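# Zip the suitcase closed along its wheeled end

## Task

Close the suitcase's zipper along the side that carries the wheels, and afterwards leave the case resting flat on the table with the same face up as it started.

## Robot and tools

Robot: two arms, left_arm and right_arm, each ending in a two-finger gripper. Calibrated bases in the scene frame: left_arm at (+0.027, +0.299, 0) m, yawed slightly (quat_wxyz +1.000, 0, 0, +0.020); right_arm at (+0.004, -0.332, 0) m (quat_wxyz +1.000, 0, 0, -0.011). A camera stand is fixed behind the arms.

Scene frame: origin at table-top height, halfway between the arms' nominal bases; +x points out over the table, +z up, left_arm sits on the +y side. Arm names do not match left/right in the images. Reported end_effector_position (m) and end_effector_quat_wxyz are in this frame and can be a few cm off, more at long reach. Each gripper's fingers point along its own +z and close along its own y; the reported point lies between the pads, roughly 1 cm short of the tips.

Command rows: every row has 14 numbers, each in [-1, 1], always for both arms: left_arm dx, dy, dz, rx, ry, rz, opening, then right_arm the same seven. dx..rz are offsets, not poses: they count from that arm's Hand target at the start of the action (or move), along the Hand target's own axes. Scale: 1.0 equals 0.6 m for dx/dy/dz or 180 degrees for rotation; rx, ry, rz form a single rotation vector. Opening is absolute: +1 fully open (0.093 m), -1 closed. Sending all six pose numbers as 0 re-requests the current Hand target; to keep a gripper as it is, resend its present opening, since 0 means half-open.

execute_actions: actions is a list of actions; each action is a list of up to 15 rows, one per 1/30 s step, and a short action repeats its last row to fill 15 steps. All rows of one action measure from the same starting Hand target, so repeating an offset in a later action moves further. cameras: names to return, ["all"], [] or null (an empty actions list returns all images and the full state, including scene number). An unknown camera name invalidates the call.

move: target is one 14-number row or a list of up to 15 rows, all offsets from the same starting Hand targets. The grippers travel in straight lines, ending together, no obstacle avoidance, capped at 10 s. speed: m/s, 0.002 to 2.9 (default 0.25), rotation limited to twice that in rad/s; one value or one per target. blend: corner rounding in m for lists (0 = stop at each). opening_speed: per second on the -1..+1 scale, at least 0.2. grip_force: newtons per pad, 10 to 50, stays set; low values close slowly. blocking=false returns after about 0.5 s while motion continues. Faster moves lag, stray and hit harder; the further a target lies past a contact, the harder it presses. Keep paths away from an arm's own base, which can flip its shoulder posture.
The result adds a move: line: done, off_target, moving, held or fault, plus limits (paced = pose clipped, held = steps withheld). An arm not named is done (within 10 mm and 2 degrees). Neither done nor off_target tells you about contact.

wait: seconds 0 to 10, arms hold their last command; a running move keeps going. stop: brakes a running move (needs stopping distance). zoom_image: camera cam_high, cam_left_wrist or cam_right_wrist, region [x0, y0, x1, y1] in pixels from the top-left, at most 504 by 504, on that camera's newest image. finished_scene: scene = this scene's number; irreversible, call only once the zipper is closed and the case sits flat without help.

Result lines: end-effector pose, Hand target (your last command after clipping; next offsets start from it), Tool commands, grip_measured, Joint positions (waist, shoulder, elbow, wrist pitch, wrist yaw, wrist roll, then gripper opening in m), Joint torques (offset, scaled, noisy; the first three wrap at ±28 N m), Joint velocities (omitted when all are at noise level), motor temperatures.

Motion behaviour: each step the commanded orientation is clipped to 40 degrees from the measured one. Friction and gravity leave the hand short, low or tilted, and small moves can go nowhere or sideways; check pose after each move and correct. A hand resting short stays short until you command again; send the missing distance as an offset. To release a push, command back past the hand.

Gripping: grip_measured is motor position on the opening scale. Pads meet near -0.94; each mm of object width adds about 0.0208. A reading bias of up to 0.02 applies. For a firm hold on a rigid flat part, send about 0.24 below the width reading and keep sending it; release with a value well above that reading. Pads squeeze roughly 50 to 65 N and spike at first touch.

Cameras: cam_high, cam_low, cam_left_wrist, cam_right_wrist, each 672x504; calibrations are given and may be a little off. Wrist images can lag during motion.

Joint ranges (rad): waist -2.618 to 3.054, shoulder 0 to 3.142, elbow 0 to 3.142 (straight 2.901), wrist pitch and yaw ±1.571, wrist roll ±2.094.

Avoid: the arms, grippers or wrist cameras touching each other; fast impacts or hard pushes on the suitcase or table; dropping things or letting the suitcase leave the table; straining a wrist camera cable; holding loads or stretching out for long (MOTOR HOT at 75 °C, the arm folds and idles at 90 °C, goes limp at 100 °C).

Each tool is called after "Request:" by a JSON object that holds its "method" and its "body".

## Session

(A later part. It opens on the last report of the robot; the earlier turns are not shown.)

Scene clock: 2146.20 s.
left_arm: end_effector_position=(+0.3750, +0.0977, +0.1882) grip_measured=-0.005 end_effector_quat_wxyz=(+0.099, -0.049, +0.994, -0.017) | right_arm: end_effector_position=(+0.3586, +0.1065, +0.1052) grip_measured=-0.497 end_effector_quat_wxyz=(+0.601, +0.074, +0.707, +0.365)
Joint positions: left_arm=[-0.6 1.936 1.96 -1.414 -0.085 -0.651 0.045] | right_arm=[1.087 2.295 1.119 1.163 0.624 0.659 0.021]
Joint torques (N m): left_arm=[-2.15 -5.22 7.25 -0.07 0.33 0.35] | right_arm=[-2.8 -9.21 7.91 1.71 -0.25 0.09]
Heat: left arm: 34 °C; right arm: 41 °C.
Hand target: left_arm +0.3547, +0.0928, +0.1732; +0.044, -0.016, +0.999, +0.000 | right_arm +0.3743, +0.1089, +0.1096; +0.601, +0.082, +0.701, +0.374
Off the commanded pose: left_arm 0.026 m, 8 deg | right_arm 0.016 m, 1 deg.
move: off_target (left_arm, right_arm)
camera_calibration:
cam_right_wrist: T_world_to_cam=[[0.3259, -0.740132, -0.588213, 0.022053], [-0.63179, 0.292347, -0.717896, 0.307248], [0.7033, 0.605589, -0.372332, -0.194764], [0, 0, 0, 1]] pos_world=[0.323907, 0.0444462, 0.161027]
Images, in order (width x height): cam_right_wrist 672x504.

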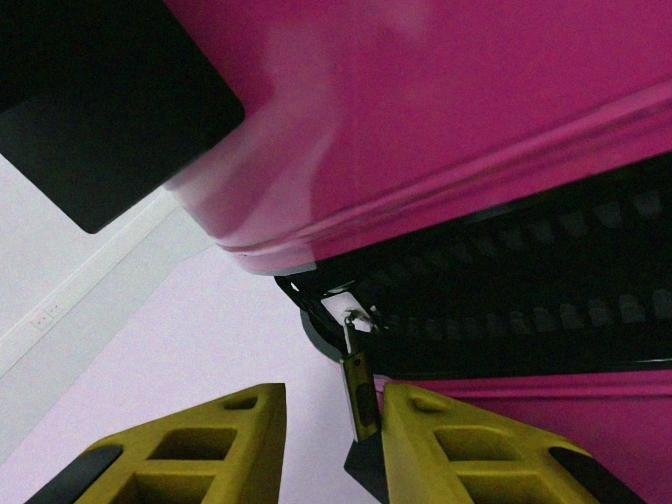

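Request:
{"method": "move", "body": {"target": [[0,0,0,0,0,0,-0.15,0,0,-0.04,0,0,0,-0.5],[0,0,0,0,0,0,-0.15,-0.024,-0.01,-0.04,0,0,0,-0.5],[0,0,0,0,0,0,-0.15,-0.024,-0.01,0.01,0,0,0,-0.5]], "speed": 0.06, "cameras": ["cam_right_wrist"]}}

Scene clock: 2153.00 s.
left_arm: end_effector_position=(+0.3805, +0.0987, +0.1886) grip_measured=-0.005 end_effector_quat_wxyz=(+0.107, -0.048, +0.993, -0.016) | right_arm: end_effector_position=(+0.3633, +0.0990, +0.0980) grip_measured=-0.498 end_effector_quat_wxyz=(+0.592, +0.063, +0.719, +0.358)
Joint positions: left_arm=[-0.595 1.94 1.964 -1.4 -0.095 -0.642 0.045] | right_arm=[1.063 2.28 1.091 1.139 0.584 0.66 0.021]
Joint torques (N m): left_arm=[-2.55 -5.48 7.2 -0.2 0.41 0.2] | right_arm=[-3.69 -10.62 8.61 1.88 -0.22 0.08]
Heat: left arm: 33 °C; right arm: 41 °C.
Hand target: left_arm +0.3547, +0.0929, +0.1732; +0.044, -0.016, +0.999, +0.000 | right_arm +0.3855, +0.0990, +0.1170; +0.601, +0.082, +0.702, +0.374
Off the commanded pose: left_arm 0.031 m, 8 deg | right_arm 0.029 m, 4 deg.
move: off_target (left_arm, right_arm)
camera_calibration:
cam_right_wrist: T_world_to_cam=[[0.326276, -0.752596, -0.571964, 0.0102094], [-0.650421, 0.260326, -0.713571, 0.316767], [0.685928, 0.604839, -0.404566, -0.186697], [0, 0, 0, 1]] pos_world=[0.330761, 0.0381426, 0.156344]
Images, in order (width x height): cam_right_wrist 672x504.

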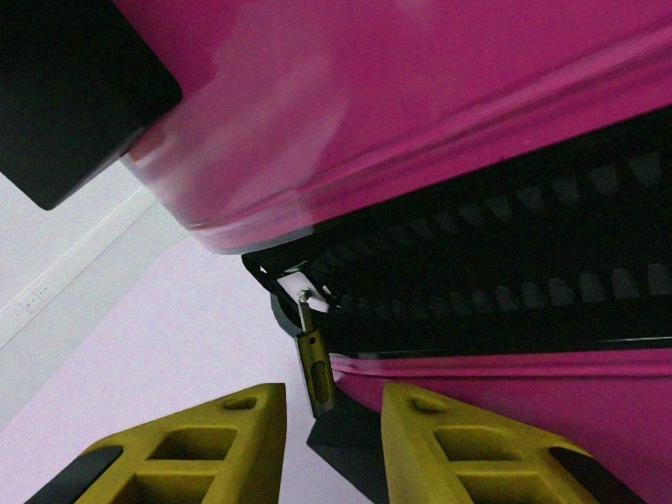

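Request:
{"method": "move", "body": {"target": [[0,0,0,0,0,0,-0.15,0,0,-0.06,0,0,0,-0.5],[0,0,0,0,0,0,-0.15,-0.034,0.011,-0.06,0,0,0,-0.5],[0,0,0,0,0,0,-0.15,-0.034,0.011,-0.028,0,0,0,-0.5]], "speed": 0.06, "cameras": ["cam_right_wrist"]}}

Scene clock: 2160.80 s.
left_arm: end_effector_position=(+0.3800, +0.0977, +0.1887) grip_measured=-0.005 end_effector_quat_wxyz=(+0.106, -0.048, +0.993, -0.018) | right_arm: end_effector_position=(+0.3646, +0.0827, +0.1185) grip_measured=-0.498 end_effector_quat_wxyz=(+0.595, +0.069, +0.717, +0.357)
Joint positions: left_arm=[-0.595 1.94 1.965 -1.4 -0.089 -0.642 0.045] | right_arm=[1.044 2.192 1.033 1.115 0.577 0.661 0.021]
Joint torques (N m): left_arm=[-2.48 -5.52 7.27 -0.17 0.32 0.26] | right_arm=[-1.33 -11.32 7.09 1.87 -0.08 0.07]
Heat: left arm: 34 °C; right arm: 40 °C.
Hand target: left_arm +0.3547, +0.0929, +0.1732; +0.044, -0.017, +0.999, +0.000 | right_arm +0.3735, +0.0850, +0.1371; +0.601, +0.082, +0.702, +0.374
Off the commanded pose: left_arm 0.030 m, 8 deg | right_arm 0.021 m, 3 deg.
move: off_target (left_arm, right_arm)
camera_calibration:
cam_right_wrist: T_world_to_cam=[[0.318639, -0.752495, -0.576385, 0.0124886], [-0.64519, 0.273292, -0.713471, 0.333465], [0.694405, 0.599218, -0.398421, -0.172825], [0, 0, 0, 1]] pos_world=[0.33118, 0.0218243, 0.176259]
Images, in order (width x height): cam_right_wrist 672x504.

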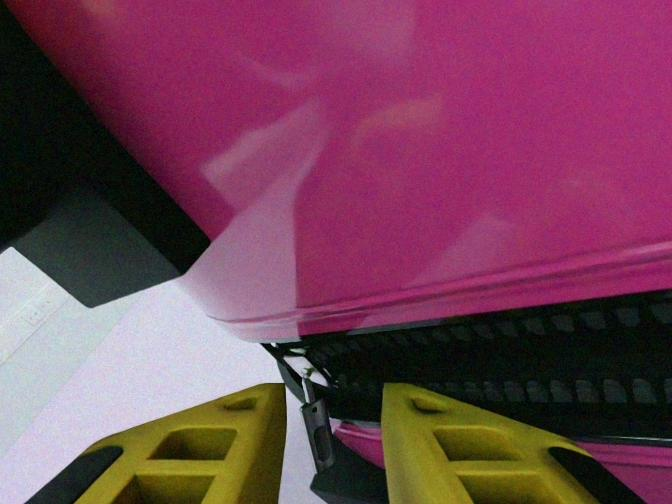

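Request:
{"method": "move", "body": {"target": [0,0,0,0,0,0,-0.15,-0.006,0.015,0.035,0,0,0,-0.5], "speed": 0.06, "cameras": ["cam_right_wrist"]}}

Scene clock: 2167.63 s.
left_arm: end_effector_position=(+0.3821, +0.0984, +0.1887) grip_measured=-0.005 end_effector_quat_wxyz=(+0.110, -0.048, +0.993, -0.016) | right_arm: end_effector_position=(+0.3730, +0.0936, +0.1263) grip_measured=-0.498 end_effector_quat_wxyz=(+0.592, +0.066, +0.721, +0.353)
Joint positions: left_arm=[-0.595 1.941 1.965 -1.394 -0.099 -0.642 0.045] | right_arm=[1.04 2.192 1.103 1.03 0.57 0.661 0.021]
Joint torques (N m): left_arm=[-2.54 -5.67 7.31 -0.22 0.42 0.24] | right_arm=[-2.5 -9.44 9.54 2 -0.16 0.06]
Heat: left arm: 34 °C; right arm: 40 °C.
Hand target: left_arm +0.3547, +0.0929, +0.1731; +0.044, -0.016, +0.999, +0.000 | right_arm +0.3904, +0.0982, +0.1456; +0.601, +0.082, +0.701, +0.373
Off the commanded pose: left_arm 0.032 m, 9 deg | right_arm 0.026 m, 4 deg.
move: off_target (left_arm, right_arm)
camera_calibration:
cam_right_wrist: T_world_to_cam=[[0.315918, -0.758986, -0.56933, 0.0233175], [-0.651833, 0.262405, -0.711517, 0.344819], [0.689427, 0.595889, -0.411834, -0.178217], [0, 0, 0, 1]] pos_world=[0.340265, 0.033413, 0.185224]
Images, in order (width x height): cam_right_wrist 672x504.

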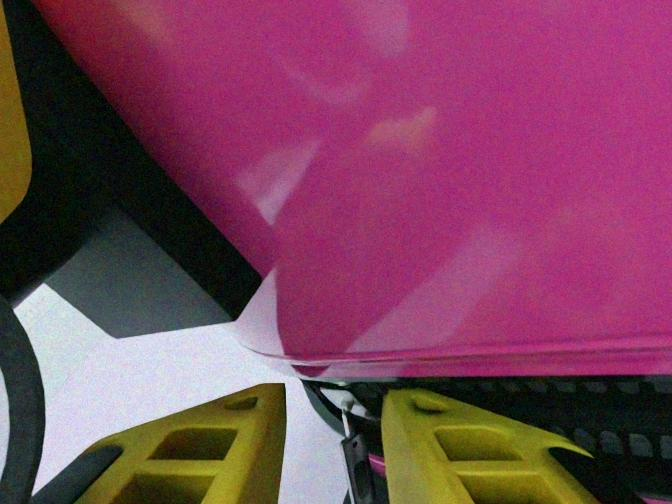

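Request:
{"method": "move", "body": {"target": [[0,0,0,0,0,0,-0.15,0,0,-0.025,0,0,0,-0.5],[0,0,0,0,0,0,-0.15,0.01,-0.005,-0.025,0,0,0,-0.5],[0,0,0,0,0,0,-0.15,0.01,-0.005,0.012,0,0,0,-0.5]], "speed": 0.06, "cameras": ["cam_right_wrist"]}}

Scene clock: 2176.70 s.
left_arm: end_effector_position=(+0.3865, +0.1011, +0.1891) grip_measured=-0.005 end_effector_quat_wxyz=(+0.117, -0.047, +0.992, -0.013) | right_arm: end_effector_position=(+0.3772, +0.0973, +0.1257) grip_measured=-0.498 end_effector_quat_wxyz=(+0.597, +0.074, +0.717, +0.353)
Joint positions: left_arm=[-0.588 1.942 1.965 -1.384 -0.108 -0.631 0.045] | right_arm=[1.041 2.219 1.135 1.038 0.588 0.662 0.021]
Joint torques (N m): left_arm=[-3.04 -5.83 7.43 -0.37 0.5 0.15] | right_arm=[-3.18 -8.9 9.4 1.96 -0.42 0.04]
Heat: left arm: 34 °C; right arm: 41 °C.
Hand target: left_arm +0.3547, +0.0928, +0.1732; +0.044, -0.016, +0.999, +0.000 | right_arm +0.3963, +0.1026, +0.1390; +0.601, +0.082, +0.702, +0.374
Off the commanded pose: left_arm 0.037 m, 9 deg | right_arm 0.024 m, 3 deg.
move: off_target (left_arm, right_arm)
camera_calibration:
cam_right_wrist: T_world_to_cam=[[0.307694, -0.757122, -0.576274, 0.0282483], [-0.642525, 0.281369, -0.712737, 0.3408], [0.701774, 0.589575, -0.399894, -0.189112], [0, 0, 0, 1]] pos_world=[0.342994, 0.0369926, 0.183554]
Images, in order (width x height): cam_right_wrist 672x504.

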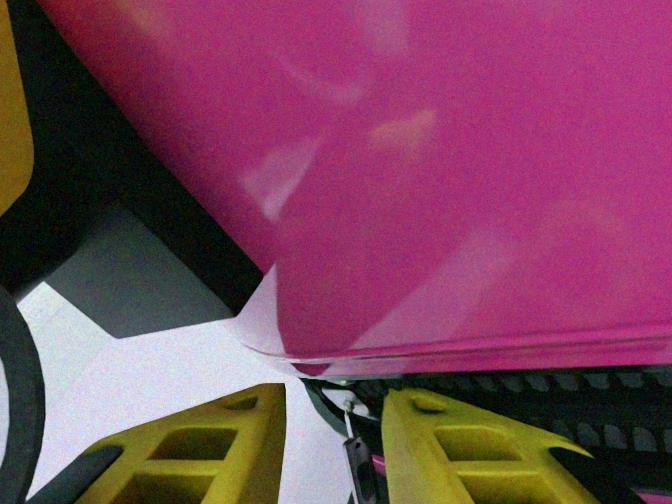

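Request:
{"method": "move", "body": {"target": [0,0,0,0,0,0,-0.15,0.003,-0.003,0,0,0,0,-1], "opening_speed": 0.6, "cameras": ["cam_right_wrist"]}}

Scene clock: 2180.63 s.
left_arm: end_effector_position=(+0.3876, +0.1018, +0.1890) grip_measured=-0.005 end_effector_quat_wxyz=(+0.119, -0.047, +0.992, -0.012) | right_arm: end_effector_position=(+0.3809, +0.0933, +0.1199) grip_measured=-0.987 end_effector_quat_wxyz=(+0.598, +0.078, +0.720, +0.344)
Joint positions: left_arm=[-0.586 1.942 1.965 -1.382 -0.112 -0.628 0.045] | right_arm=[1.035 2.229 1.135 1.036 0.599 0.662 0]
Joint torques (N m): left_arm=[-3.17 -5.67 7.5 -0.39 0.52 0.12] | right_arm=[-2.61 -9.17 9.25 2.03 -0.53 0.05]
Motor temperatures (°C): left_arm=[20 33 34 24 19 19 22] | right_arm=[19 37 33 42 18 19 21]
Heat: left arm: 34 °C; right arm: 42 °C.
Hand target: left_arm +0.3547, +0.0928, +0.1731; +0.044, -0.016, +0.999, +0.000 | right_arm +0.3964, +0.1024, +0.1365; +0.601, +0.082, +0.702, +0.374
Off the commanded pose: left_arm 0.038 m, 9 deg | right_arm 0.024 m, 4 deg.
move: off_target (left_arm, right_arm)
camera_calibration:
cam_right_wrist: T_world_to_cam=[[0.290659, -0.768636, -0.569839, 0.0275441], [-0.6417, 0.28517, -0.711969, 0.339483], [0.709746, 0.572606, -0.410346, -0.191713], [0, 0, 0, 1]] pos_world=[0.345907, 0.0341369, 0.178728]
Images, in order (width x height): cam_right_wrist 672x504.

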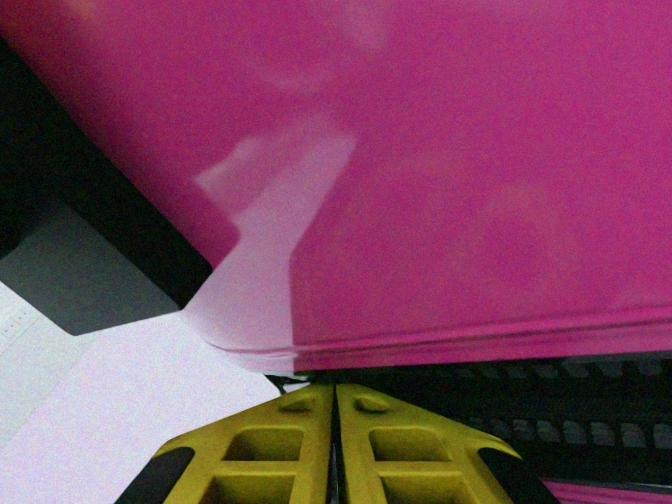

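Request:
{"method": "move", "body": {"target": [0,0,0,0,0,0,-0.15,-0.029,-0.0525,-0.045,0,0,0,-1], "speed": 0.05, "cameras": ["cam_right_wrist"]}}

Scene clock: 2187.33 s.
left_arm: end_effector_position=(+0.3856, +0.0979, +0.1894) grip_measured=-0.005 end_effector_quat_wxyz=(+0.114, -0.049, +0.992, -0.021) | right_arm: end_effector_position=(+0.3756, +0.0766, +0.1135) grip_measured=-0.987 end_effector_quat_wxyz=(+0.587, +0.055, +0.713, +0.379)
Joint positions: left_arm=[-0.589 1.942 1.967 -1.382 -0.092 -0.637 0.045] | right_arm=[0.994 2.21 1.015 1.17 0.475 0.663 0]
Joint torques (N m): left_arm=[-2.88 -5.68 7.36 -0.34 0.33 0.22] | right_arm=[-2.62 -13.78 3.44 1.9 0.28 0.05]
Heat: left arm: 34 °C; right arm: 43 °C.
Hand target: left_arm +0.3547, +0.0928, +0.1731; +0.044, -0.016, +0.999, +0.000 | right_arm +0.3871, +0.0588, +0.1304; +0.601, +0.082, +0.702, +0.374
Off the commanded pose: left_arm 0.035 m, 9 deg | right_arm 0.027 m, 4 deg.
move: off_target (left_arm, right_arm)
camera_calibration:
cam_right_wrist: T_world_to_cam=[[0.359821, -0.724166, -0.588313, -0.0146742], [-0.654829, 0.253155, -0.712117, 0.343679], [0.664626, 0.641479, -0.383115, -0.172563], [0, 0, 0, 1]] pos_world=[0.345021, 0.0130648, 0.169995]
Images, in order (width x height): cam_right_wrist 672x504.

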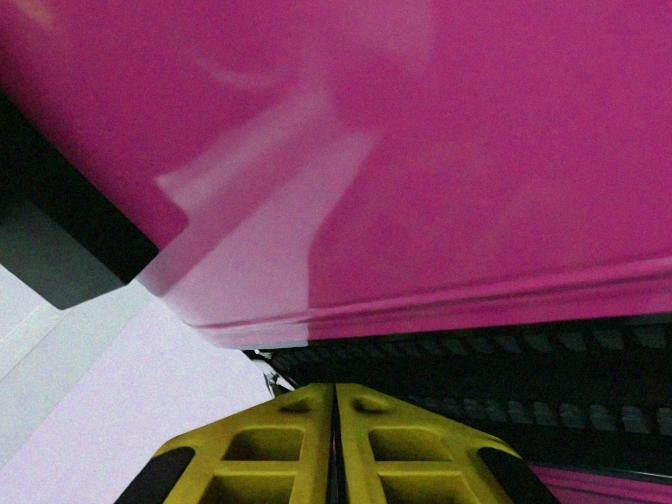

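Request:
{"method": "move", "body": {"target": [0,0,0,0,0,0,-0.15,-0.022,-0.03,-0.012,0,0,0,-1], "speed": 0.05, "cameras": ["cam_right_wrist"]}}

Scene clock: 2192.80 s.
left_arm: end_effector_position=(+0.3856, +0.0979, +0.1894) grip_measured=-0.005 end_effector_quat_wxyz=(+0.114, -0.049, +0.992, -0.021) | right_arm: end_effector_position=(+0.3738, +0.0596, +0.1115) grip_measured=-0.987 end_effector_quat_wxyz=(+0.579, +0.045, +0.716, +0.387)
Joint positions: left_arm=[-0.589 1.942 1.967 -1.382 -0.092 -0.637 0.045] | right_arm=[0.961 2.174 0.934 1.208 0.413 0.664 0]
Joint torques (N m): left_arm=[-2.99 -5.63 7.31 -0.36 0.36 0.2] | right_arm=[-3.38 -13.23 3.3 1.99 0.53 0.05]
Heat: left arm: 34 °C; right arm: 43 °C.
Hand target: left_arm +0.3547, +0.0928, +0.1731; +0.044, -0.016, +0.999, +0.000 | right_arm +0.3901, +0.0355, +0.1294; +0.601, +0.082, +0.702, +0.374
Off the commanded pose: left_arm 0.035 m, 9 deg | right_arm 0.034 m, 5 deg.
move: off_target (left_arm, right_arm)
camera_calibration:
cam_right_wrist: T_world_to_cam=[[0.377793, -0.715295, -0.587899, -0.0348209], [-0.665675, 0.231492, -0.709428, 0.350347], [0.643544, 0.659367, -0.388698, -0.153836], [0, 0, 0, 1]] pos_world=[0.345373, -0.00457522, 0.168279]
Images, in order (width x height): cam_right_wrist 672x504.

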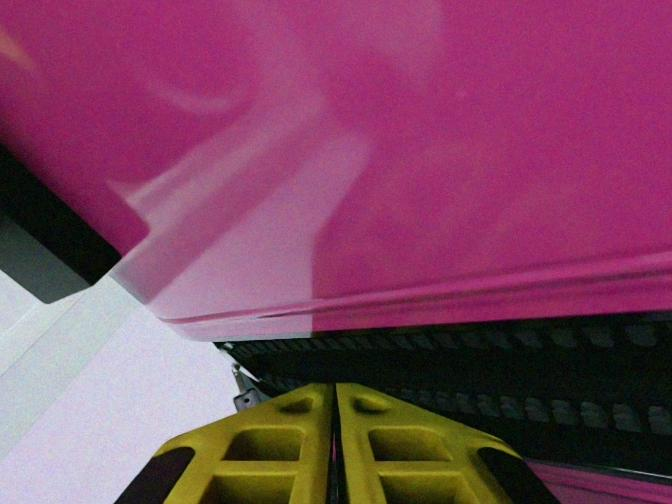

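Request:
{"method": "move", "body": {"target": [[0,0,0,0,0,0,-0.15,0,0,-0.1,0,0,0,-0.5],[0,0,0,0,0,0,-0.15,0.085,0.08,-0.06,0,0,0,-0.45]], "speed": 0.08, "cameras": ["cam_right_wrist"]}}

Scene clock: 2205.23 s.
left_arm: end_effector_position=(+0.3835, +0.0958, +0.1891) grip_measured=-0.005 end_effector_quat_wxyz=(+0.111, -0.050, +0.992, -0.024) | right_arm: end_effector_position=(+0.3264, +0.0773, +0.1127) grip_measured=-0.453 end_effector_quat_wxyz=(+0.597, +0.075, +0.710, +0.365)
Joint positions: left_arm=[-0.594 1.942 1.967 -1.386 -0.086 -0.646 0.045] | right_arm=[1.124 2.171 0.921 1.224 0.659 0.67 0.023]
Joint torques (N m): left_arm=[-2.62 -5.68 7.06 -0.33 0.32 0.27] | right_arm=[0.23 -8.7 6.34 1.9 0.07 -0.04]
Heat: left arm: 34 °C; right arm: 43 °C.
Hand target: left_arm +0.3547, +0.0929, +0.1731; +0.044, -0.016, +0.999, +0.000 | right_arm +0.3281, +0.0829, +0.1193; +0.601, +0.082, +0.702, +0.373
Off the commanded pose: left_arm 0.033 m, 9 deg | right_arm 0.009 m, 2 deg.
move: off_target (left_arm)
camera_calibration:
cam_right_wrist: T_world_to_cam=[[0.321347, -0.739586, -0.591396, 0.0171346], [-0.63944, 0.291164, -0.711576, 0.302744], [0.698464, 0.606825, -0.379356, -0.149344], [0, 0, 0, 1]] pos_world=[0.292392, 0.0151502, 0.168904]
Images, in order (width x height): cam_right_wrist 672x504.

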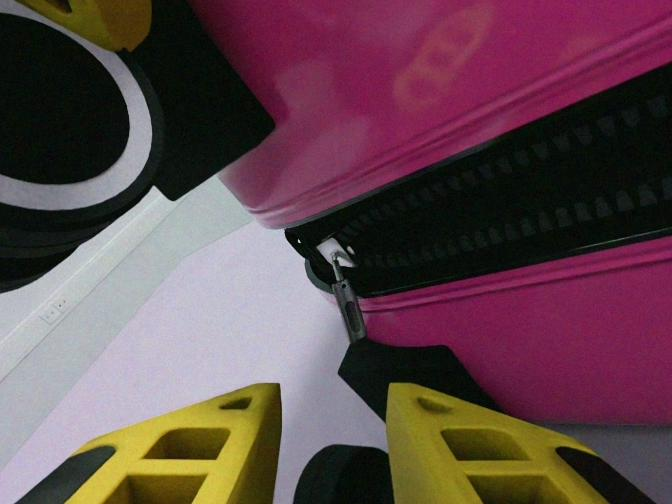

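Request:
{"method": "move", "body": {"target": [0,0,0,0,0,0,-0.15,0.037,-0.016,0.12,0,0,0,-0.45], "speed": 0.08, "cameras": ["cam_right_wrist"]}}

Scene clock: 2211.13 s.
left_arm: end_effector_position=(+0.3948, +0.1066, +0.1895) grip_measured=-0.005 end_effector_quat_wxyz=(+0.129, -0.042, +0.991, -0.007) | right_arm: end_effector_position=(+0.3741, +0.1109, +0.1008) grip_measured=-0.453 end_effector_quat_wxyz=(+0.610, +0.091, +0.697, +0.367)
Joint positions: left_arm=[-0.574 1.946 1.967 -1.368 -0.129 -0.604 0.045] | right_arm=[1.07 2.361 1.193 1.184 0.635 0.662 0.023]
Joint torques (N m): left_arm=[-4.05 -6.06 7.16 -0.51 0.65 -0.1] | right_arm=[-2.92 -8.47 8.95 1.44 -0.61 0.06]
Heat: left arm: 34 °C; right arm: 42 °C.
Hand target: left_arm +0.3547, +0.0928, +0.1731; +0.044, -0.016, +0.999, +0.000 | right_arm +0.3907, +0.1192, +0.0963; +0.601, +0.082, +0.701, +0.374
Off the commanded pose: left_arm 0.045 m, 10 deg | right_arm 0.019 m, 2 deg.
move: off_target (left_arm, right_arm)
camera_calibration:
cam_right_wrist: T_world_to_cam=[[0.312616, -0.732159, -0.605157, 0.0234673], [-0.613512, 0.330742, -0.717086, 0.301461], [0.725172, 0.595444, -0.345793, -0.219734], [0, 0, 0, 1]] pos_world=[0.336959, 0.0483149, 0.154393]
Images, in order (width x height): cam_right_wrist 672x504.

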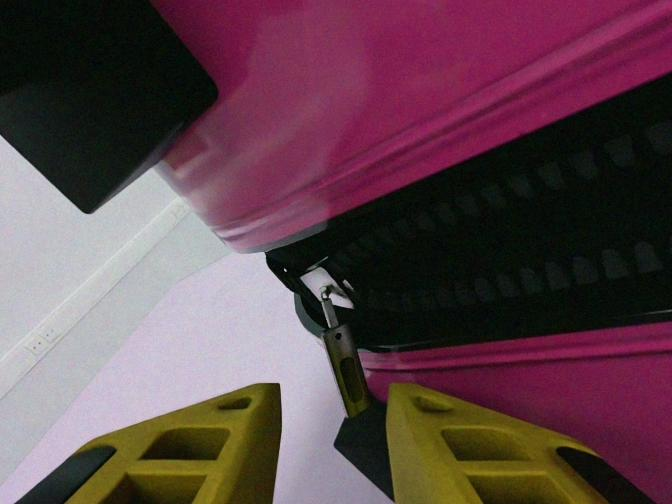

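Request:
{"method": "move", "body": {"target": [[0,0,0,0,0,0,-0.15,0,0,-0.055,0,0,0,-0.45],[0,0,0,0,0,0,-0.15,-0.018,0,-0.055,0,0,0,-0.45],[0,0,0,0,0,0,-0.15,-0.018,0,-0.023,0,0,0,-0.45]], "speed": 0.06, "cameras": ["cam_right_wrist"]}}

Scene clock: 2222.07 s.
left_arm: end_effector_position=(+0.3879, +0.1003, +0.1893) grip_measured=-0.005 end_effector_quat_wxyz=(+0.117, -0.050, +0.992, -0.016) | right_arm: end_effector_position=(+0.3671, +0.1031, +0.1000) grip_measured=-0.453 end_effector_quat_wxyz=(+0.607, +0.085, +0.698, +0.372)
Joint positions: left_arm=[-0.586 1.946 1.971 -1.383 -0.103 -0.634 0.045] | right_arm=[1.07 2.336 1.133 1.218 0.619 0.662 0.023]
Joint torques (N m): left_arm=[-3.12 -5.89 7.06 -0.35 0.47 0.22] | right_arm=[-2.55 -11.25 7.68 1.3 -0.38 0.07]
Heat: left arm: 34 °C; right arm: 40 °C.
Hand target: left_arm +0.3547, +0.0929, +0.1731; +0.044, -0.017, +0.999, +0.000 | right_arm +0.3810, +0.1072, +0.1045; +0.601, +0.082, +0.702, +0.373
Off the commanded pose: left_arm 0.038 m, 9 deg | right_arm 0.015 m, 1 deg.
move: off_target (left_arm, right_arm)
camera_calibration:
cam_right_wrist: T_world_to_cam=[[0.324418, -0.727554, -0.604498, 0.0146111], [-0.619123, 0.319837, -0.717211, 0.302342], [0.715151, 0.606934, -0.346685, -0.207637], [0, 0, 0, 1]] pos_world=[0.330938, 0.0399523, 0.153691]
Images, in order (width x height): cam_right_wrist 672x504.

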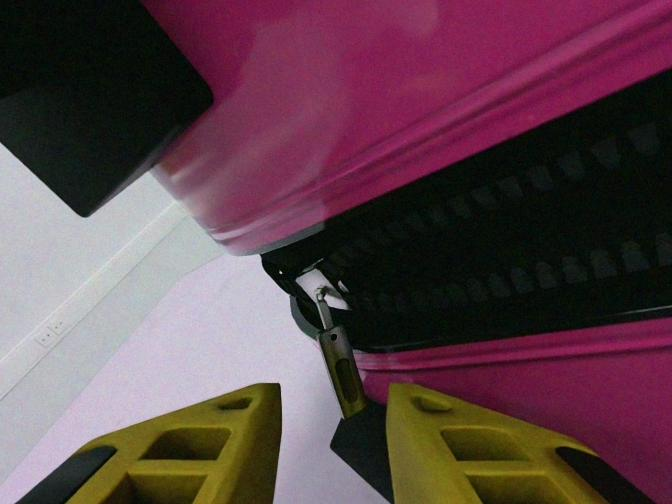

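Request:
{"method": "move", "body": {"target": [[0,0,0,0,0,0,-0.15,0,0,-0.03,0,0,0,-0.45],[0,0,0,0,0,0,-0.15,-0.021,0.008,-0.03,0,0,0,-0.45],[0,0,0,0,0,0,-0.15,-0.021,0.008,0.003,0,0,0,-0.45]], "speed": 0.06, "cameras": ["cam_right_wrist"]}}

Scene clock: 2227.87 s.
left_arm: end_effector_position=(+0.3867, +0.0990, +0.1891) grip_measured=-0.005 end_effector_quat_wxyz=(+0.115, -0.050, +0.992, -0.018) | right_arm: end_effector_position=(+0.3670, +0.1032, +0.0996) grip_measured=-0.453 end_effector_quat_wxyz=(+0.597, +0.071, +0.712, +0.363)
Joint positions: left_arm=[-0.588 1.946 1.971 -1.385 -0.099 -0.638 0.045] | right_arm=[1.064 2.304 1.122 1.153 0.595 0.662 0.023]
Joint torques (N m): left_arm=[-2.93 -6.05 7.1 -0.32 0.45 0.22] | right_arm=[-2.92 -12.18 7.97 1.61 -0.22 0.05]
Heat: left arm: 33 °C; right arm: 41 °C.
Hand target: left_arm +0.3546, +0.0928, +0.1731; +0.044, -0.016, +0.999, +0.000 | right_arm +0.3844, +0.1043, +0.1175; +0.601, +0.082, +0.701, +0.374
Off the commanded pose: left_arm 0.036 m, 9 deg | right_arm 0.025 m, 2 deg.
move: off_target (left_arm, right_arm)
camera_calibration:
cam_right_wrist: T_world_to_cam=[[0.32479, -0.743935, -0.584013, 0.0139536], [-0.640354, 0.281457, -0.714653, 0.313459], [0.69603, 0.606087, -0.384967, -0.196823], [0, 0, 0, 1]] pos_world=[0.333187, 0.0414473, 0.156393]
Images, in order (width x height): cam_right_wrist 672x504.

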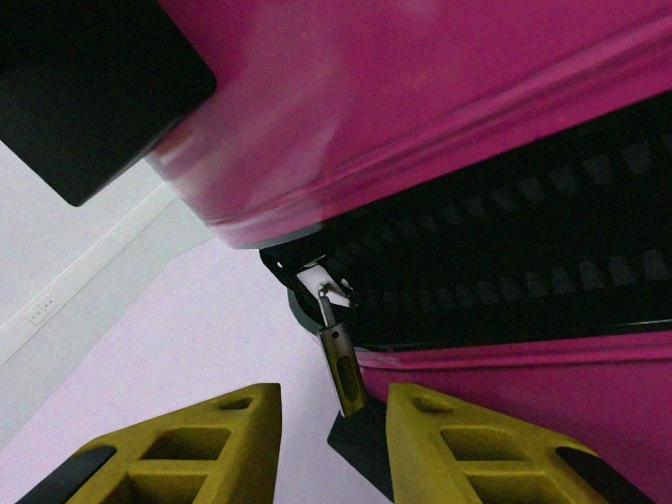

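Request:
{"method": "move", "body": {"target": [[0,0,0,0,0,0,-0.15,0,0,-0.08,0,0,0,-0.45],[0,0,0,0,0,0,-0.15,-0.015,0.006,-0.08,0,0,0,-0.45],[0,0,0,0,0,0,-0.15,-0.015,0.006,-0.015,0,0,0,-0.45]], "speed": 0.06, "cameras": ["cam_right_wrist"]}}

Scene clock: 2235.27 s.
left_arm: end_effector_position=(+0.3854, +0.0974, +0.1890) grip_measured=-0.005 end_effector_quat_wxyz=(+0.112, -0.050, +0.992, -0.021) | right_arm: end_effector_position=(+0.3719, +0.0937, +0.1221) grip_measured=-0.453 end_effector_quat_wxyz=(+0.601, +0.077, +0.707, +0.364)
Joint positions: left_arm=[-0.59 1.946 1.971 -1.386 -0.092 -0.642 0.045] | right_arm=[1.046 2.233 1.1 1.119 0.588 0.662 0.023]
Joint torques (N m): left_arm=[-2.85 -6.01 6.98 -0.33 0.38 0.24] | right_arm=[-0.72 -9.52 6.98 1.83 -0.11 0.06]
Motor temperatures (°C): left_arm=[21 33 33 23 19 19 23] | right_arm=[19 42 33 40 18 19 21]
Heat: left arm: 33 °C; right arm: 42 °C.
Hand target: left_arm +0.3547, +0.0928, +0.1731; +0.044, -0.016, +0.999, +0.000 | right_arm +0.3773, +0.0980, +0.1266; +0.601, +0.082, +0.702, +0.373
Off the commanded pose: left_arm 0.035 m, 9 deg | right_arm 0.008 m, 1 deg.
move: off_target (left_arm)
camera_calibration:
cam_right_wrist: T_world_to_cam=[[0.32037, -0.740265, -0.591076, 0.0205598], [-0.632101, 0.297684, -0.715425, 0.330827], [0.705557, 0.60282, -0.372553, -0.190603], [0, 0, 0, 1]] pos_world=[0.337011, 0.0316372, 0.177824]
Images, in order (width x height): cam_right_wrist 672x504.

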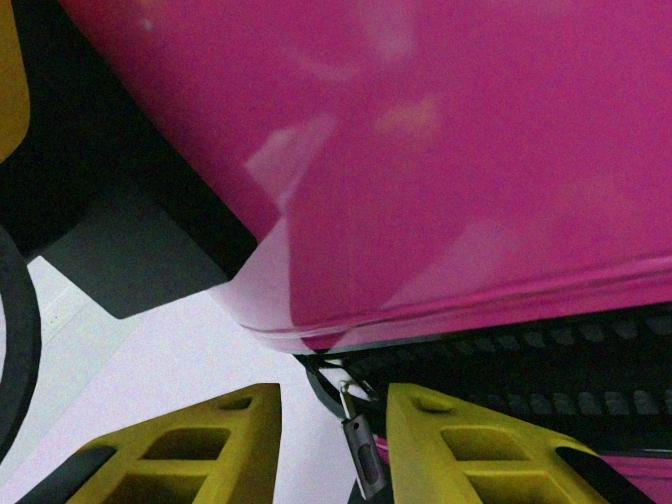

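Request:
{"method": "move", "body": {"target": [[0,0,0,0,0,0,-0.15,0.0,-0.012,0,0,0,0,-0.45],[0,0,0,0,0,0,-0.15,0.004,-0.012,0.012,0,0,0,-0.45]], "speed": 0.05, "cameras": ["cam_right_wrist"]}}

Scene clock: 2240.70 s.
left_arm: end_effector_position=(+0.3854, +0.0974, +0.1890) grip_measured=-0.005 end_effector_quat_wxyz=(+0.112, -0.050, +0.992, -0.021) | right_arm: end_effector_position=(+0.3730, +0.0973, +0.1218) grip_measured=-0.453 end_effector_quat_wxyz=(+0.600, +0.075, +0.704, +0.372)
Joint positions: left_arm=[-0.59 1.946 1.971 -1.386 -0.092 -0.642 0.045] | right_arm=[1.044 2.247 1.112 1.133 0.573 0.662 0.023]
Joint torques (N m): left_arm=[-2.89 -5.97 6.89 -0.29 0.37 0.27] | right_arm=[-2.15 -8.54 7.41 1.8 -0.14 0.06]
Heat: left arm: 33 °C; right arm: 42 °C.
Hand target: left_arm +0.3547, +0.0928, +0.1731; +0.044, -0.016, +0.999, +0.000 | right_arm +0.3856, +0.0974, +0.1205; +0.601, +0.082, +0.701, +0.374
Off the commanded pose: left_arm 0.035 m, 9 deg | right_arm 0.013 m, 1 deg.
move: off_target (left_arm, right_arm)
camera_calibration:
cam_right_wrist: T_world_to_cam=[[0.333371, -0.730174, -0.596414, 0.017533], [-0.631755, 0.29656, -0.716197, 0.330398], [0.699821, 0.615547, -0.362427, -0.194072], [0, 0, 0, 1]] pos_world=[0.338702, 0.0342795, 0.17675]
Images, in order (width x height): cam_right_wrist 672x504.

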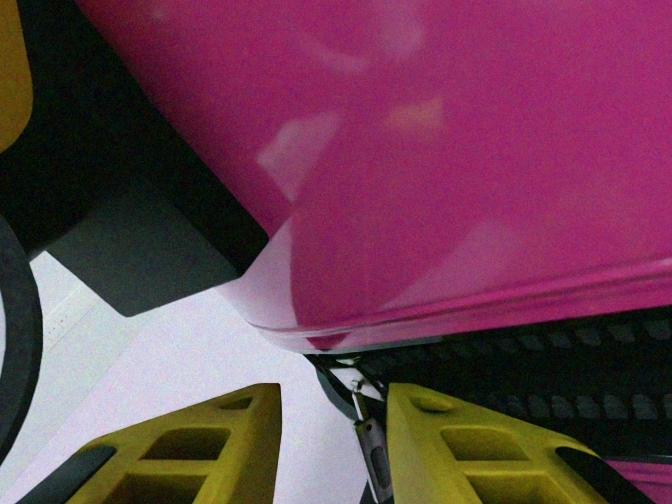

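Request:
{"method": "move", "body": {"target": [[0,0,0,0,0,0,-0.15,0,0,-0.04,0,0,0,-0.45],[0,0,0,0,0,0,-0.15,-0.006,-0.018,-0.04,0,0,0,-0.45],[0,0,0,0,0,0,-0.15,-0.008,-0.018,-0.001,0,0,0,-0.45]], "speed": 0.05, "cameras": ["cam_right_wrist"]}}

Scene clock: 2247.40 s.
left_arm: end_effector_position=(+0.3854, +0.0975, +0.1890) grip_measured=-0.005 end_effector_quat_wxyz=(+0.112, -0.051, +0.992, -0.021) | right_arm: end_effector_position=(+0.3673, +0.0866, +0.0967) grip_measured=-0.453 end_effector_quat_wxyz=(+0.587, +0.060, +0.725, +0.355)
Joint positions: left_arm=[-0.59 1.946 1.971 -1.386 -0.092 -0.642 0.045] | right_arm=[1.037 2.251 1.048 1.134 0.553 0.662 0.023]
Joint torques (N m): left_arm=[-2.77 -5.98 7.01 -0.31 0.38 0.26] | right_arm=[-3.51 -9.7 8.69 2.1 -0.14 0.03]
Heat: left arm: 33 °C; right arm: 41 °C.
Hand target: left_arm +0.3547, +0.0928, +0.1731; +0.044, -0.016, +0.999, +0.000 | right_arm +0.3899, +0.0867, +0.1175; +0.601, +0.082, +0.701, +0.374
Off the commanded pose: left_arm 0.035 m, 9 deg | right_arm 0.031 m, 5 deg.
move: off_target (left_arm, right_arm)
camera_calibration:
cam_right_wrist: T_world_to_cam=[[0.323148, -0.75814, -0.56639, -0.0000558538], [-0.660564, 0.247875, -0.70867, 0.325942], [0.677665, 0.603143, -0.4207, -0.177689], [0, 0, 0, 1]] pos_world=[0.335738, 0.0263367, 0.1562]
Images, in order (width x height): cam_right_wrist 672x504.

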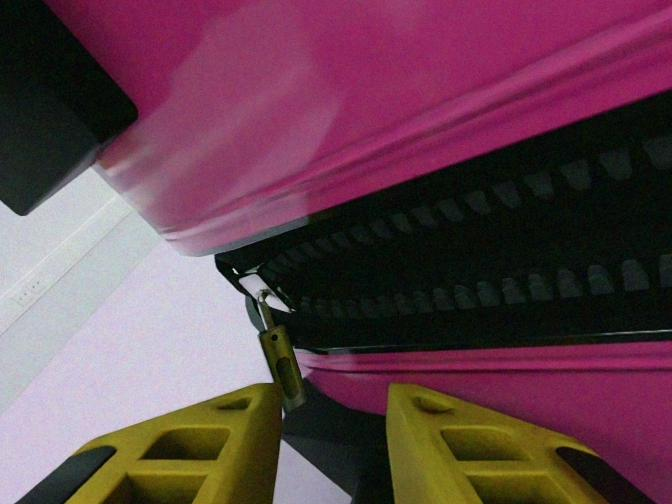

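Request:
{"method": "move", "body": {"target": [[0,0,0,0,0,0,-0.15,0,0,-0.167,0,0,0,-0.4],[0,0,0,0,0,0,-0.15,-0.0743,-0.012,-0.34,0,0,0,0.4],[0,0,0,0,0,0,-0.15,-0.3125,0.017,-0.307,0.1894,0.1983,-0.155,0.5]], "speed": 0.2, "blend": [0.02,0.03,0], "cameras": ["cam_right_wrist","cam_high"]}}

Scene clock: 2271.93 s.
left_arm: end_effector_position=(+0.3852, +0.0970, +0.1889) grip_measured=-0.005 end_effector_quat_wxyz=(+0.112, -0.051, +0.992, -0.021) | right_arm: end_effector_position=(+0.2653, -0.0935, +0.2597) grip_measured=+0.497 end_effector_quat_wxyz=(+0.377, -0.036, +0.926, +0.003)
Joint positions: left_arm=[-0.591 1.946 1.971 -1.386 -0.091 -0.643 0.045] | right_arm=[1.038 1.477 1.513 -1.103 0.614 0.776 0.069]
Joint torques (N m): left_arm=[-2.78 -6 6.93 -0.29 0.36 0.27] | right_arm=[-0.66 -4.85 8.62 1.16 0.28 -0.04]
Heat: left arm: 33 °C; right arm: 42 °C.
Hand target: left_arm +0.3547, +0.0929, +0.1731; +0.044, -0.016, +0.999, +0.000 | right_arm +0.2692, -0.0902, +0.2700; +0.383, -0.032, +0.923, +0.012
Off the commanded pose: left_arm 0.035 m, 9 deg | right_arm 0.011 m, 1 deg.
move: off_target (left_arm, right_arm); blend cut to 0 m at target 2; target 2's new opening was sent with right_arm's hand 0.015 m and 3 deg from that target; target 3's new opening was sent with right_arm's hand 0.011 m and 1 deg from that target
camera_calibration:
cam_right_wrist: T_world_to_cam=[[0.0736193, -0.996131, 0.0479925, -0.127007], [-0.945974, -0.0849879, -0.312905, 0.360657], [0.315773, -0.0223639, -0.948571, 0.243242], [0, 0, 0, 1]] pos_world=[0.273713, -0.0904246, 0.349679]
Images, in order (width x height): cam_high 672x504, cam_right_wrist 672x504.

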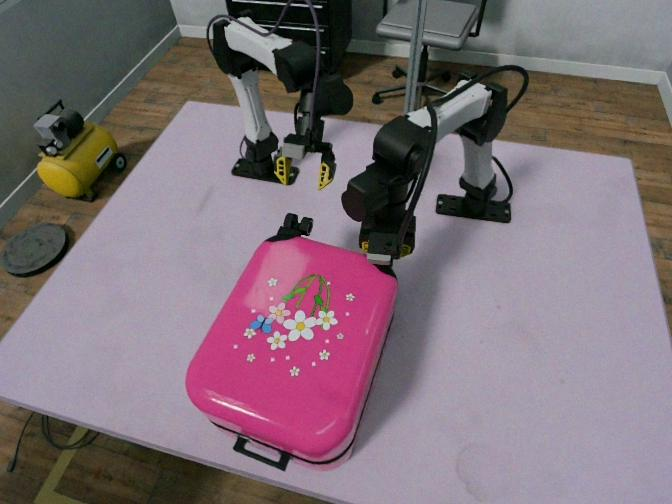

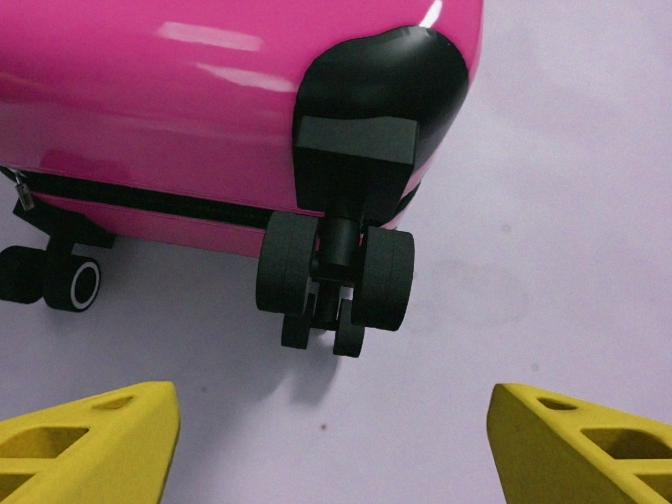

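Request:
{"method": "move", "body": {"target": [[0,0,0,0,0,0,-0.15,0,0,0.105,0,0,0,0.5],[0,0,0,0,0,0,-0.15,0,0,0.105,0,0,0,-0.15]], "speed": 0.1, "opening_speed": 1.2, "cameras": ["cam_right_wrist"]}}

Scene clock: 2280.30 s.
left_arm: end_effector_position=(+0.3852, +0.0970, +0.1889) grip_measured=-0.005 end_effector_quat_wxyz=(+0.112, -0.051, +0.992, -0.021) | right_arm: end_effector_position=(+0.3090, -0.0906, +0.2254) grip_measured=-0.147 end_effector_quat_wxyz=(+0.377, -0.034, +0.926, +0.005)
Joint positions: left_arm=[-0.591 1.946 1.971 -1.386 -0.091 -0.643 0.045] | right_arm=[0.919 1.534 1.416 -0.879 0.551 0.658 0.038]
Joint torques (N m): left_arm=[-2.78 -5.91 6.97 -0.32 0.36 0.26] | right_arm=[-0.64 -5.71 5.41 1.59 0.24 -0.07]
Motor temperatures (°C): left_arm=[21 33 33 22 19 19 23] | right_arm=[19 37 35 40 17 19 21]
Heat: left arm: 33 °C; right arm: 40 °C.
Hand target: left_arm +0.3547, +0.0929, +0.1731; +0.044, -0.016, +0.999, +0.000 | right_arm +0.3138, -0.0873, +0.2256; +0.383, -0.032, +0.923, +0.012
Off the commanded pose: left_arm 0.035 m, 9 deg | right_arm 0.006 m, 1 deg.
move: off_target (left_arm)
camera_calibration:
cam_right_wrist: T_world_to_cam=[[0.0712622, -0.996593, 0.0415137, -0.123522], [-0.946197, -0.0807119, -0.313364, 0.392049], [0.315647, -0.0169491, -0.948725, 0.197521], [0, 0, 0, 1]] pos_world=[0.317411, -0.0881102, 0.315375]
Images, in order (width x height): cam_right_wrist 672x504.

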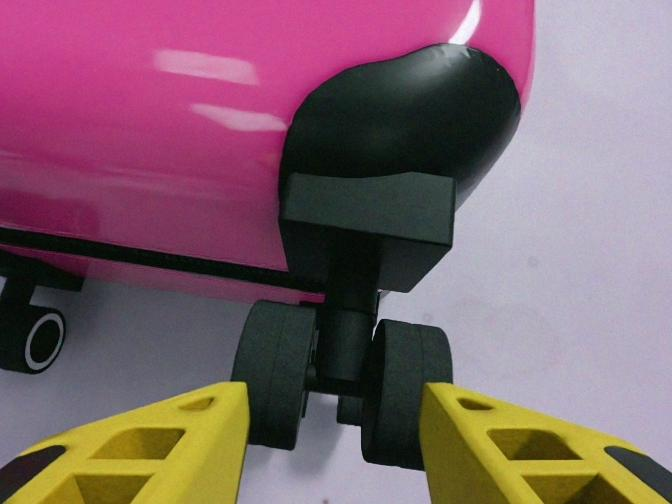

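Request:
{"method": "move", "body": {"target": [[0,0,0,0,0,0,-0.15,0,0,-0.01,0,0,0,0.5],[0,0,0,0,0,0,-0.15,0,0,-0.01,0,0,0,0.5],[0,0,0,0,0,0,-0.15,0.01,-0.003,0.05,0,0,0,0.5],[0,0,0,0,0,0,-0.15,0.01,-0.003,0.05,0,0,0,-0.15]], "speed": 0.1, "opening_speed": 1.5, "cameras": ["cam_right_wrist"]}}

Scene clock: 2291.27 s.
left_arm: end_effector_position=(+0.3849, +0.0967, +0.1889) grip_measured=-0.005 end_effector_quat_wxyz=(+0.111, -0.051, +0.992, -0.022) | right_arm: end_effector_position=(+0.3262, -0.0921, +0.1994) grip_measured=-0.056 end_effector_quat_wxyz=(+0.376, -0.033, +0.926, +0.003)
Joint positions: left_arm=[-0.591 1.946 1.971 -1.387 -0.089 -0.645 0.045] | right_arm=[0.874 1.563 1.339 -0.755 0.528 0.616 0.043]
Joint torques (N m): left_arm=[-2.71 -5.9 7.06 -0.31 0.35 0.28] | right_arm=[-0.47 -6.19 5.56 1.63 0.18 -0.07]
Heat: left arm: 33 °C; right arm: 40 °C.
Hand target: left_arm +0.3548, +0.0929, +0.1731; +0.044, -0.016, +0.999, +0.000 | right_arm +0.3308, -0.0880, +0.2001; +0.383, -0.032, +0.923, +0.012
Off the commanded pose: left_arm 0.034 m, 9 deg | right_arm 0.006 m, 1 deg.
move: off_target (left_arm)
camera_calibration:
cam_right_wrist: T_world_to_cam=[[0.0684963, -0.996643, 0.0448529, -0.124828], [-0.946973, -0.079098, -0.311424, 0.400018], [0.313927, -0.0211431, -0.949212, 0.167719], [0, 0, 0, 1]] pos_world=[0.334705, -0.0892225, 0.289375]
Images, in order (width x height): cam_right_wrist 672x504.

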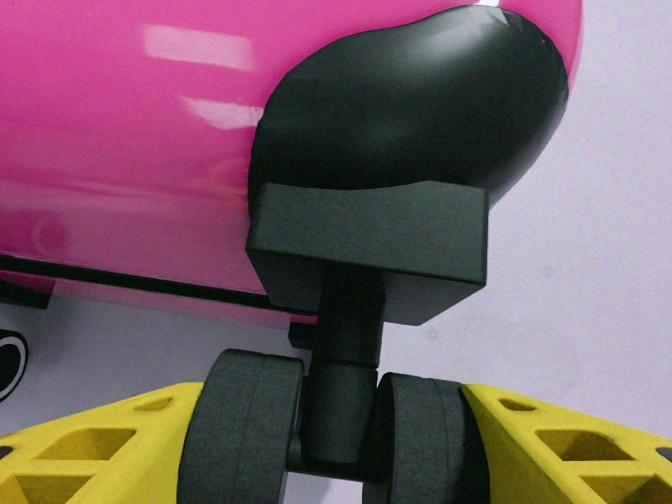

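Request:
{"method": "move", "body": {"target": [[0.1,0,-0.01,0,0,0,-0.15,0,0,0,0,0,0,-0.2],[0.15,0,-0.01,0,0,0,-0.15,0,0,0,0,0,0,-0.2]], "speed": 0.06, "cameras": ["cam_high"]}}

Scene clock: 2296.93 s.
left_arm: end_effector_position=(+0.3456, +0.0970, +0.1908) grip_measured=-0.005 end_effector_quat_wxyz=(+0.170, -0.091, +0.981, -0.018) | right_arm: end_effector_position=(+0.3118, -0.0934, +0.1971) grip_measured=-0.037 end_effector_quat_wxyz=(+0.349, -0.063, +0.935, +0.007)
Joint positions: left_arm=[-0.695 1.73 1.674 -1.237 -0.203 -0.813 0.045] | right_arm=[0.878 1.539 1.339 -0.816 0.473 0.585 0.043]
Joint torques (N m): left_arm=[-6.13 -9.09 3.37 -1.16 1.17 0.39] | right_arm=[-0.85 -4.12 5.49 2.08 0.71 0.24]
Heat: left arm: 33 °C; right arm: 40 °C.
Hand target: left_arm +0.2645, +0.0899, +0.1712; +0.044, -0.016, +0.999, +0.000 | right_arm +0.3308, -0.0880, +0.2001; +0.383, -0.032, +0.923, +0.012
Off the commanded pose: left_arm 0.084 m, 17 deg | right_arm 0.020 m, 6 deg.
move: off_target (left_arm, right_arm)
Images, in order (width x height): cam_high 672x504.

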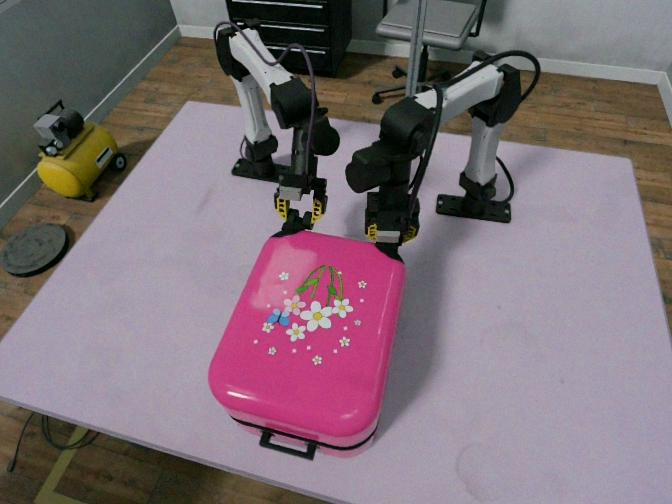

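Request:
{"method": "move", "body": {"target": [[-0.134,-0.004,-0.005,0,0,0,-0.15,0,0,0,0,0,0,-0.2],[-0.134,-0.004,-0.005,0,0,0,0.5,0,0,0,0,0,0,-0.2],[-0.102,-0.003,-0.208,0,0,0,0.5,0,0,0,0,0,0,-0.2],[0.064,0.186,-0.056,-0.002,-0.4976,0.2856,-0.2,0,0,0,0,0,0,-0.2]], "speed": 0.2, "opening_speed": 1.2}}

Request:
{"method": "execute_actions", "body": {"actions": []}}

Scene clock: 2322.30 s.
left_arm: end_effector_position=(+0.2229, +0.2010, +0.1962) grip_measured=-0.138 end_effector_quat_wxyz=(+0.655, +0.411, +0.634, +0.007) | right_arm: end_effector_position=(+0.3179, -0.0923, +0.1994) grip_measured=-0.037 end_effector_quat_wxyz=(+0.363, -0.053, +0.930, +0.005)
Joint positions: left_arm=[-0.196 0.024 0.242 -0.373 0.404 0.647 0.039] | right_arm=[0.878 1.547 1.339 -0.787 0.499 0.592 0.043]
Joint torques (N m): left_arm=[0.08 1.81 7.58 2.57 0.29 0.11] | right_arm=[-0.94 -4.72 5.56 1.88 0.48 0.19]
Motor temperatures (°C): left_arm=[22 34 32 24 20 19 23] | right_arm=[19 32 33 42 18 19 22]
Heat: left arm: 34 °C; right arm: 42 °C.
Hand target: left_arm +0.2197, +0.2001, +0.2012; +0.707, +0.380, +0.596, +0.031 | right_arm +0.3308, -0.0880, +0.2000; +0.383, -0.032, +0.923, +0.012
Tool commands: left_gripper/opening=-0.14 right_gripper/opening=-0.2
Off the commanded pose: left_arm 0.006 m, 9 deg | right_arm 0.014 m, 4 deg.
joint sent to its limit (left arm) — joint 2 (shoulder), lower limit. The joint targets are off in orientation, not in position.
move: off_target (left_arm, right_arm; path cut at 10 s); target 2's new opening was sent with left_arm's hand 0.021 m and 9 deg from that target; target 4's new opening was sent with left_arm's hand 0.007 m and 9 deg from that target

Scene clock: 2322.30 s.
left_arm: end_effector_position=(+0.2229, +0.2010, +0.1962) grip_measured=-0.138 end_effector_quat_wxyz=(+0.655, +0.411, +0.634, +0.007) | right_arm: end_effector_position=(+0.3179, -0.0923, +0.1994) grip_measured=-0.037 end_effector_quat_wxyz=(+0.363, -0.053, +0.930, +0.005)
Joint positions: left_arm=[-0.196 0.024 0.242 -0.373 0.404 0.647 0.039] | right_arm=[0.878 1.547 1.339 -0.787 0.499 0.592 0.043]
Joint velocities: within noise
Joint torques (N m): left_arm=[0.08 1.81 7.58 2.57 0.29 0.11] | right_arm=[-0.94 -4.72 5.56 1.88 0.48 0.19]
Motor temperatures (°C): left_arm=[22 34 32 24 20 19 23] | right_arm=[19 32 33 42 18 19 22]
Heat: left arm: 34 °C; right arm: 42 °C.
Hand target: left_arm +0.2197, +0.2001, +0.2012; +0.707, +0.380, +0.596, +0.031 | right_arm +0.3308, -0.0880, +0.2000; +0.383, -0.032, +0.923, +0.012
Tool commands: left_gripper/opening=-0.14 right_gripper/opening=-0.2
Off the commanded pose: left_arm 0.006 m, 9 deg | right_arm 0.014 m, 4 deg.
camera_calibration:
cam_left_wrist: T_world_to_cam=[[-0.503319, -0.657575, -0.560593, 0.355423], [-0.173379, 0.712418, -0.68, 0.0675625], [0.846528, -0.245062, -0.472584, 0.0407726], [0, 0, 0, 1]] pos_world=[0.15609, 0.195576, 0.264459]
cam_right_wrist: T_world_to_cam=[[0.107912, -0.992653, 0.0547299, -0.138575], [-0.951539, -0.119075, -0.283538, 0.384407], [0.287972, -0.0214805, -0.957398, 0.180149], [0, 0, 0, 1]] pos_world=[0.328854, -0.087914, 0.289053]

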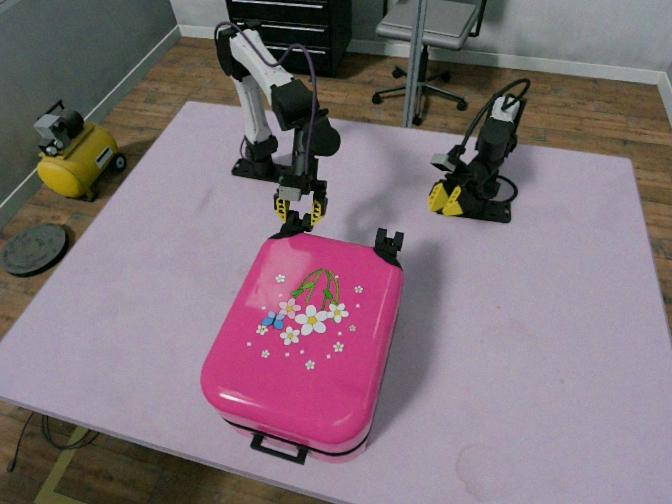

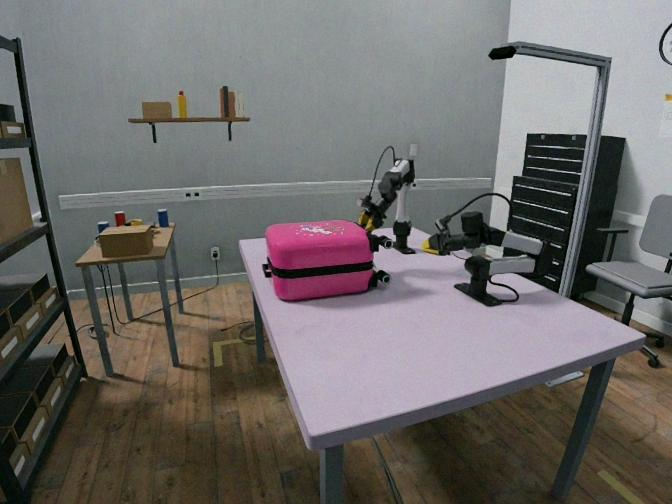

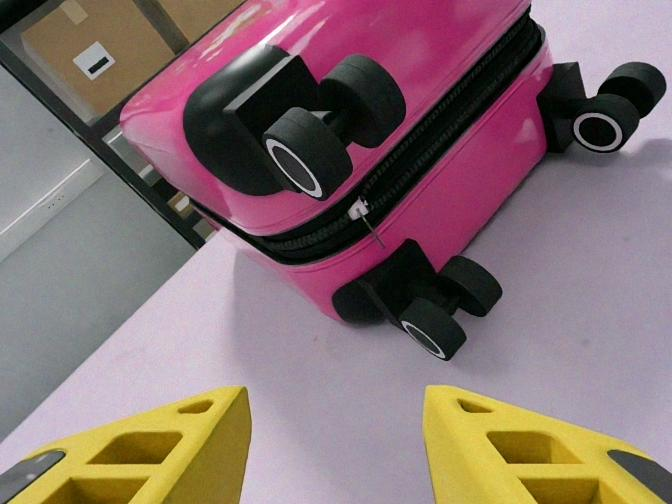

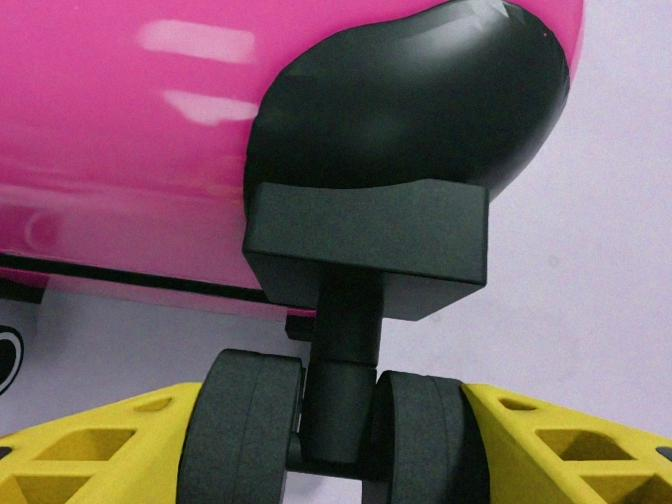

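Request:
{"method": "move", "body": {"target": [[-0.034,-0.153,0.083,-0.1115,0.083,0.0163,-0.3,0,0,0,0,0,0,-0.2],[0.004,-0.157,0.198,-0.1115,0.083,0.0163,-0.4,0,0,0,0,0,0,-0.2]], "speed": 0.15, "blend": [0.02,0], "cameras": ["cam_left_wrist"]}}

Scene clock: 2351.63 s.
left_arm: end_effector_position=(+0.2814, +0.0805, +0.1327) grip_measured=-0.398 end_effector_quat_wxyz=(+0.652, +0.290, +0.663, +0.227) | right_arm: end_effector_position=(+0.3179, -0.0923, +0.1994) grip_measured=-0.037 end_effector_quat_wxyz=(+0.363, -0.053, +0.930, +0.005)
Joint positions: left_arm=[-1.213 1.652 0.282 1.265 -1.094 0.653 0.026] | right_arm=[0.878 1.547 1.339 -0.787 0.499 0.592 0.043]
Joint torques (N m): left_arm=[-0.03 -2.77 5.75 3.21 0.15 -0.11] | right_arm=[-0.9 -4.66 5.5 1.88 0.49 0.18]
Heat: left arm: 34 °C; right arm: 44 °C.
Hand target: left_arm +0.2848, +0.0751, +0.1452; +0.678, +0.259, +0.658, +0.201 | right_arm +0.3308, -0.0880, +0.2000; +0.383, -0.032, +0.923, +0.012
Off the commanded pose: left_arm 0.014 m, 6 deg | right_arm 0.014 m, 4 deg.
move: off_target (left_arm, right_arm); target 2's new opening was sent with left_arm's hand 0.014 m and 6 deg from that target
camera_calibration:
cam_left_wrist: T_world_to_cam=[[-0.0818266, -0.71897, -0.690208, 0.17357], [-0.407715, 0.656078, -0.635082, 0.184915], [0.909435, 0.229442, -0.34682, -0.140836], [0, 0, 0, 1]] pos_world=[0.217677, 0.0357871, 0.188391]
Images, in order (width x height): cam_left_wrist 672x504.

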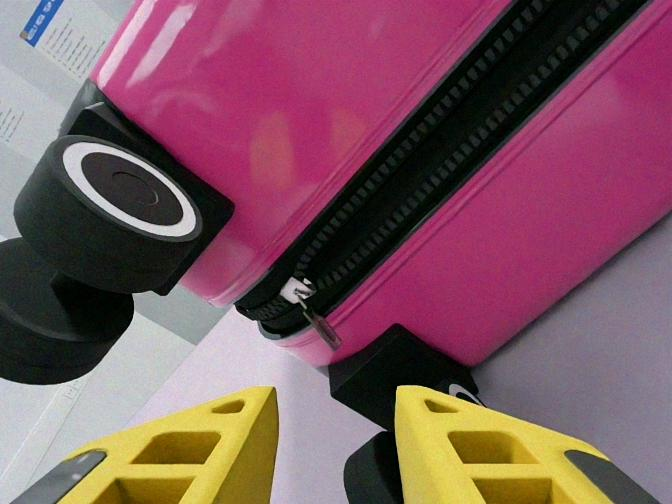

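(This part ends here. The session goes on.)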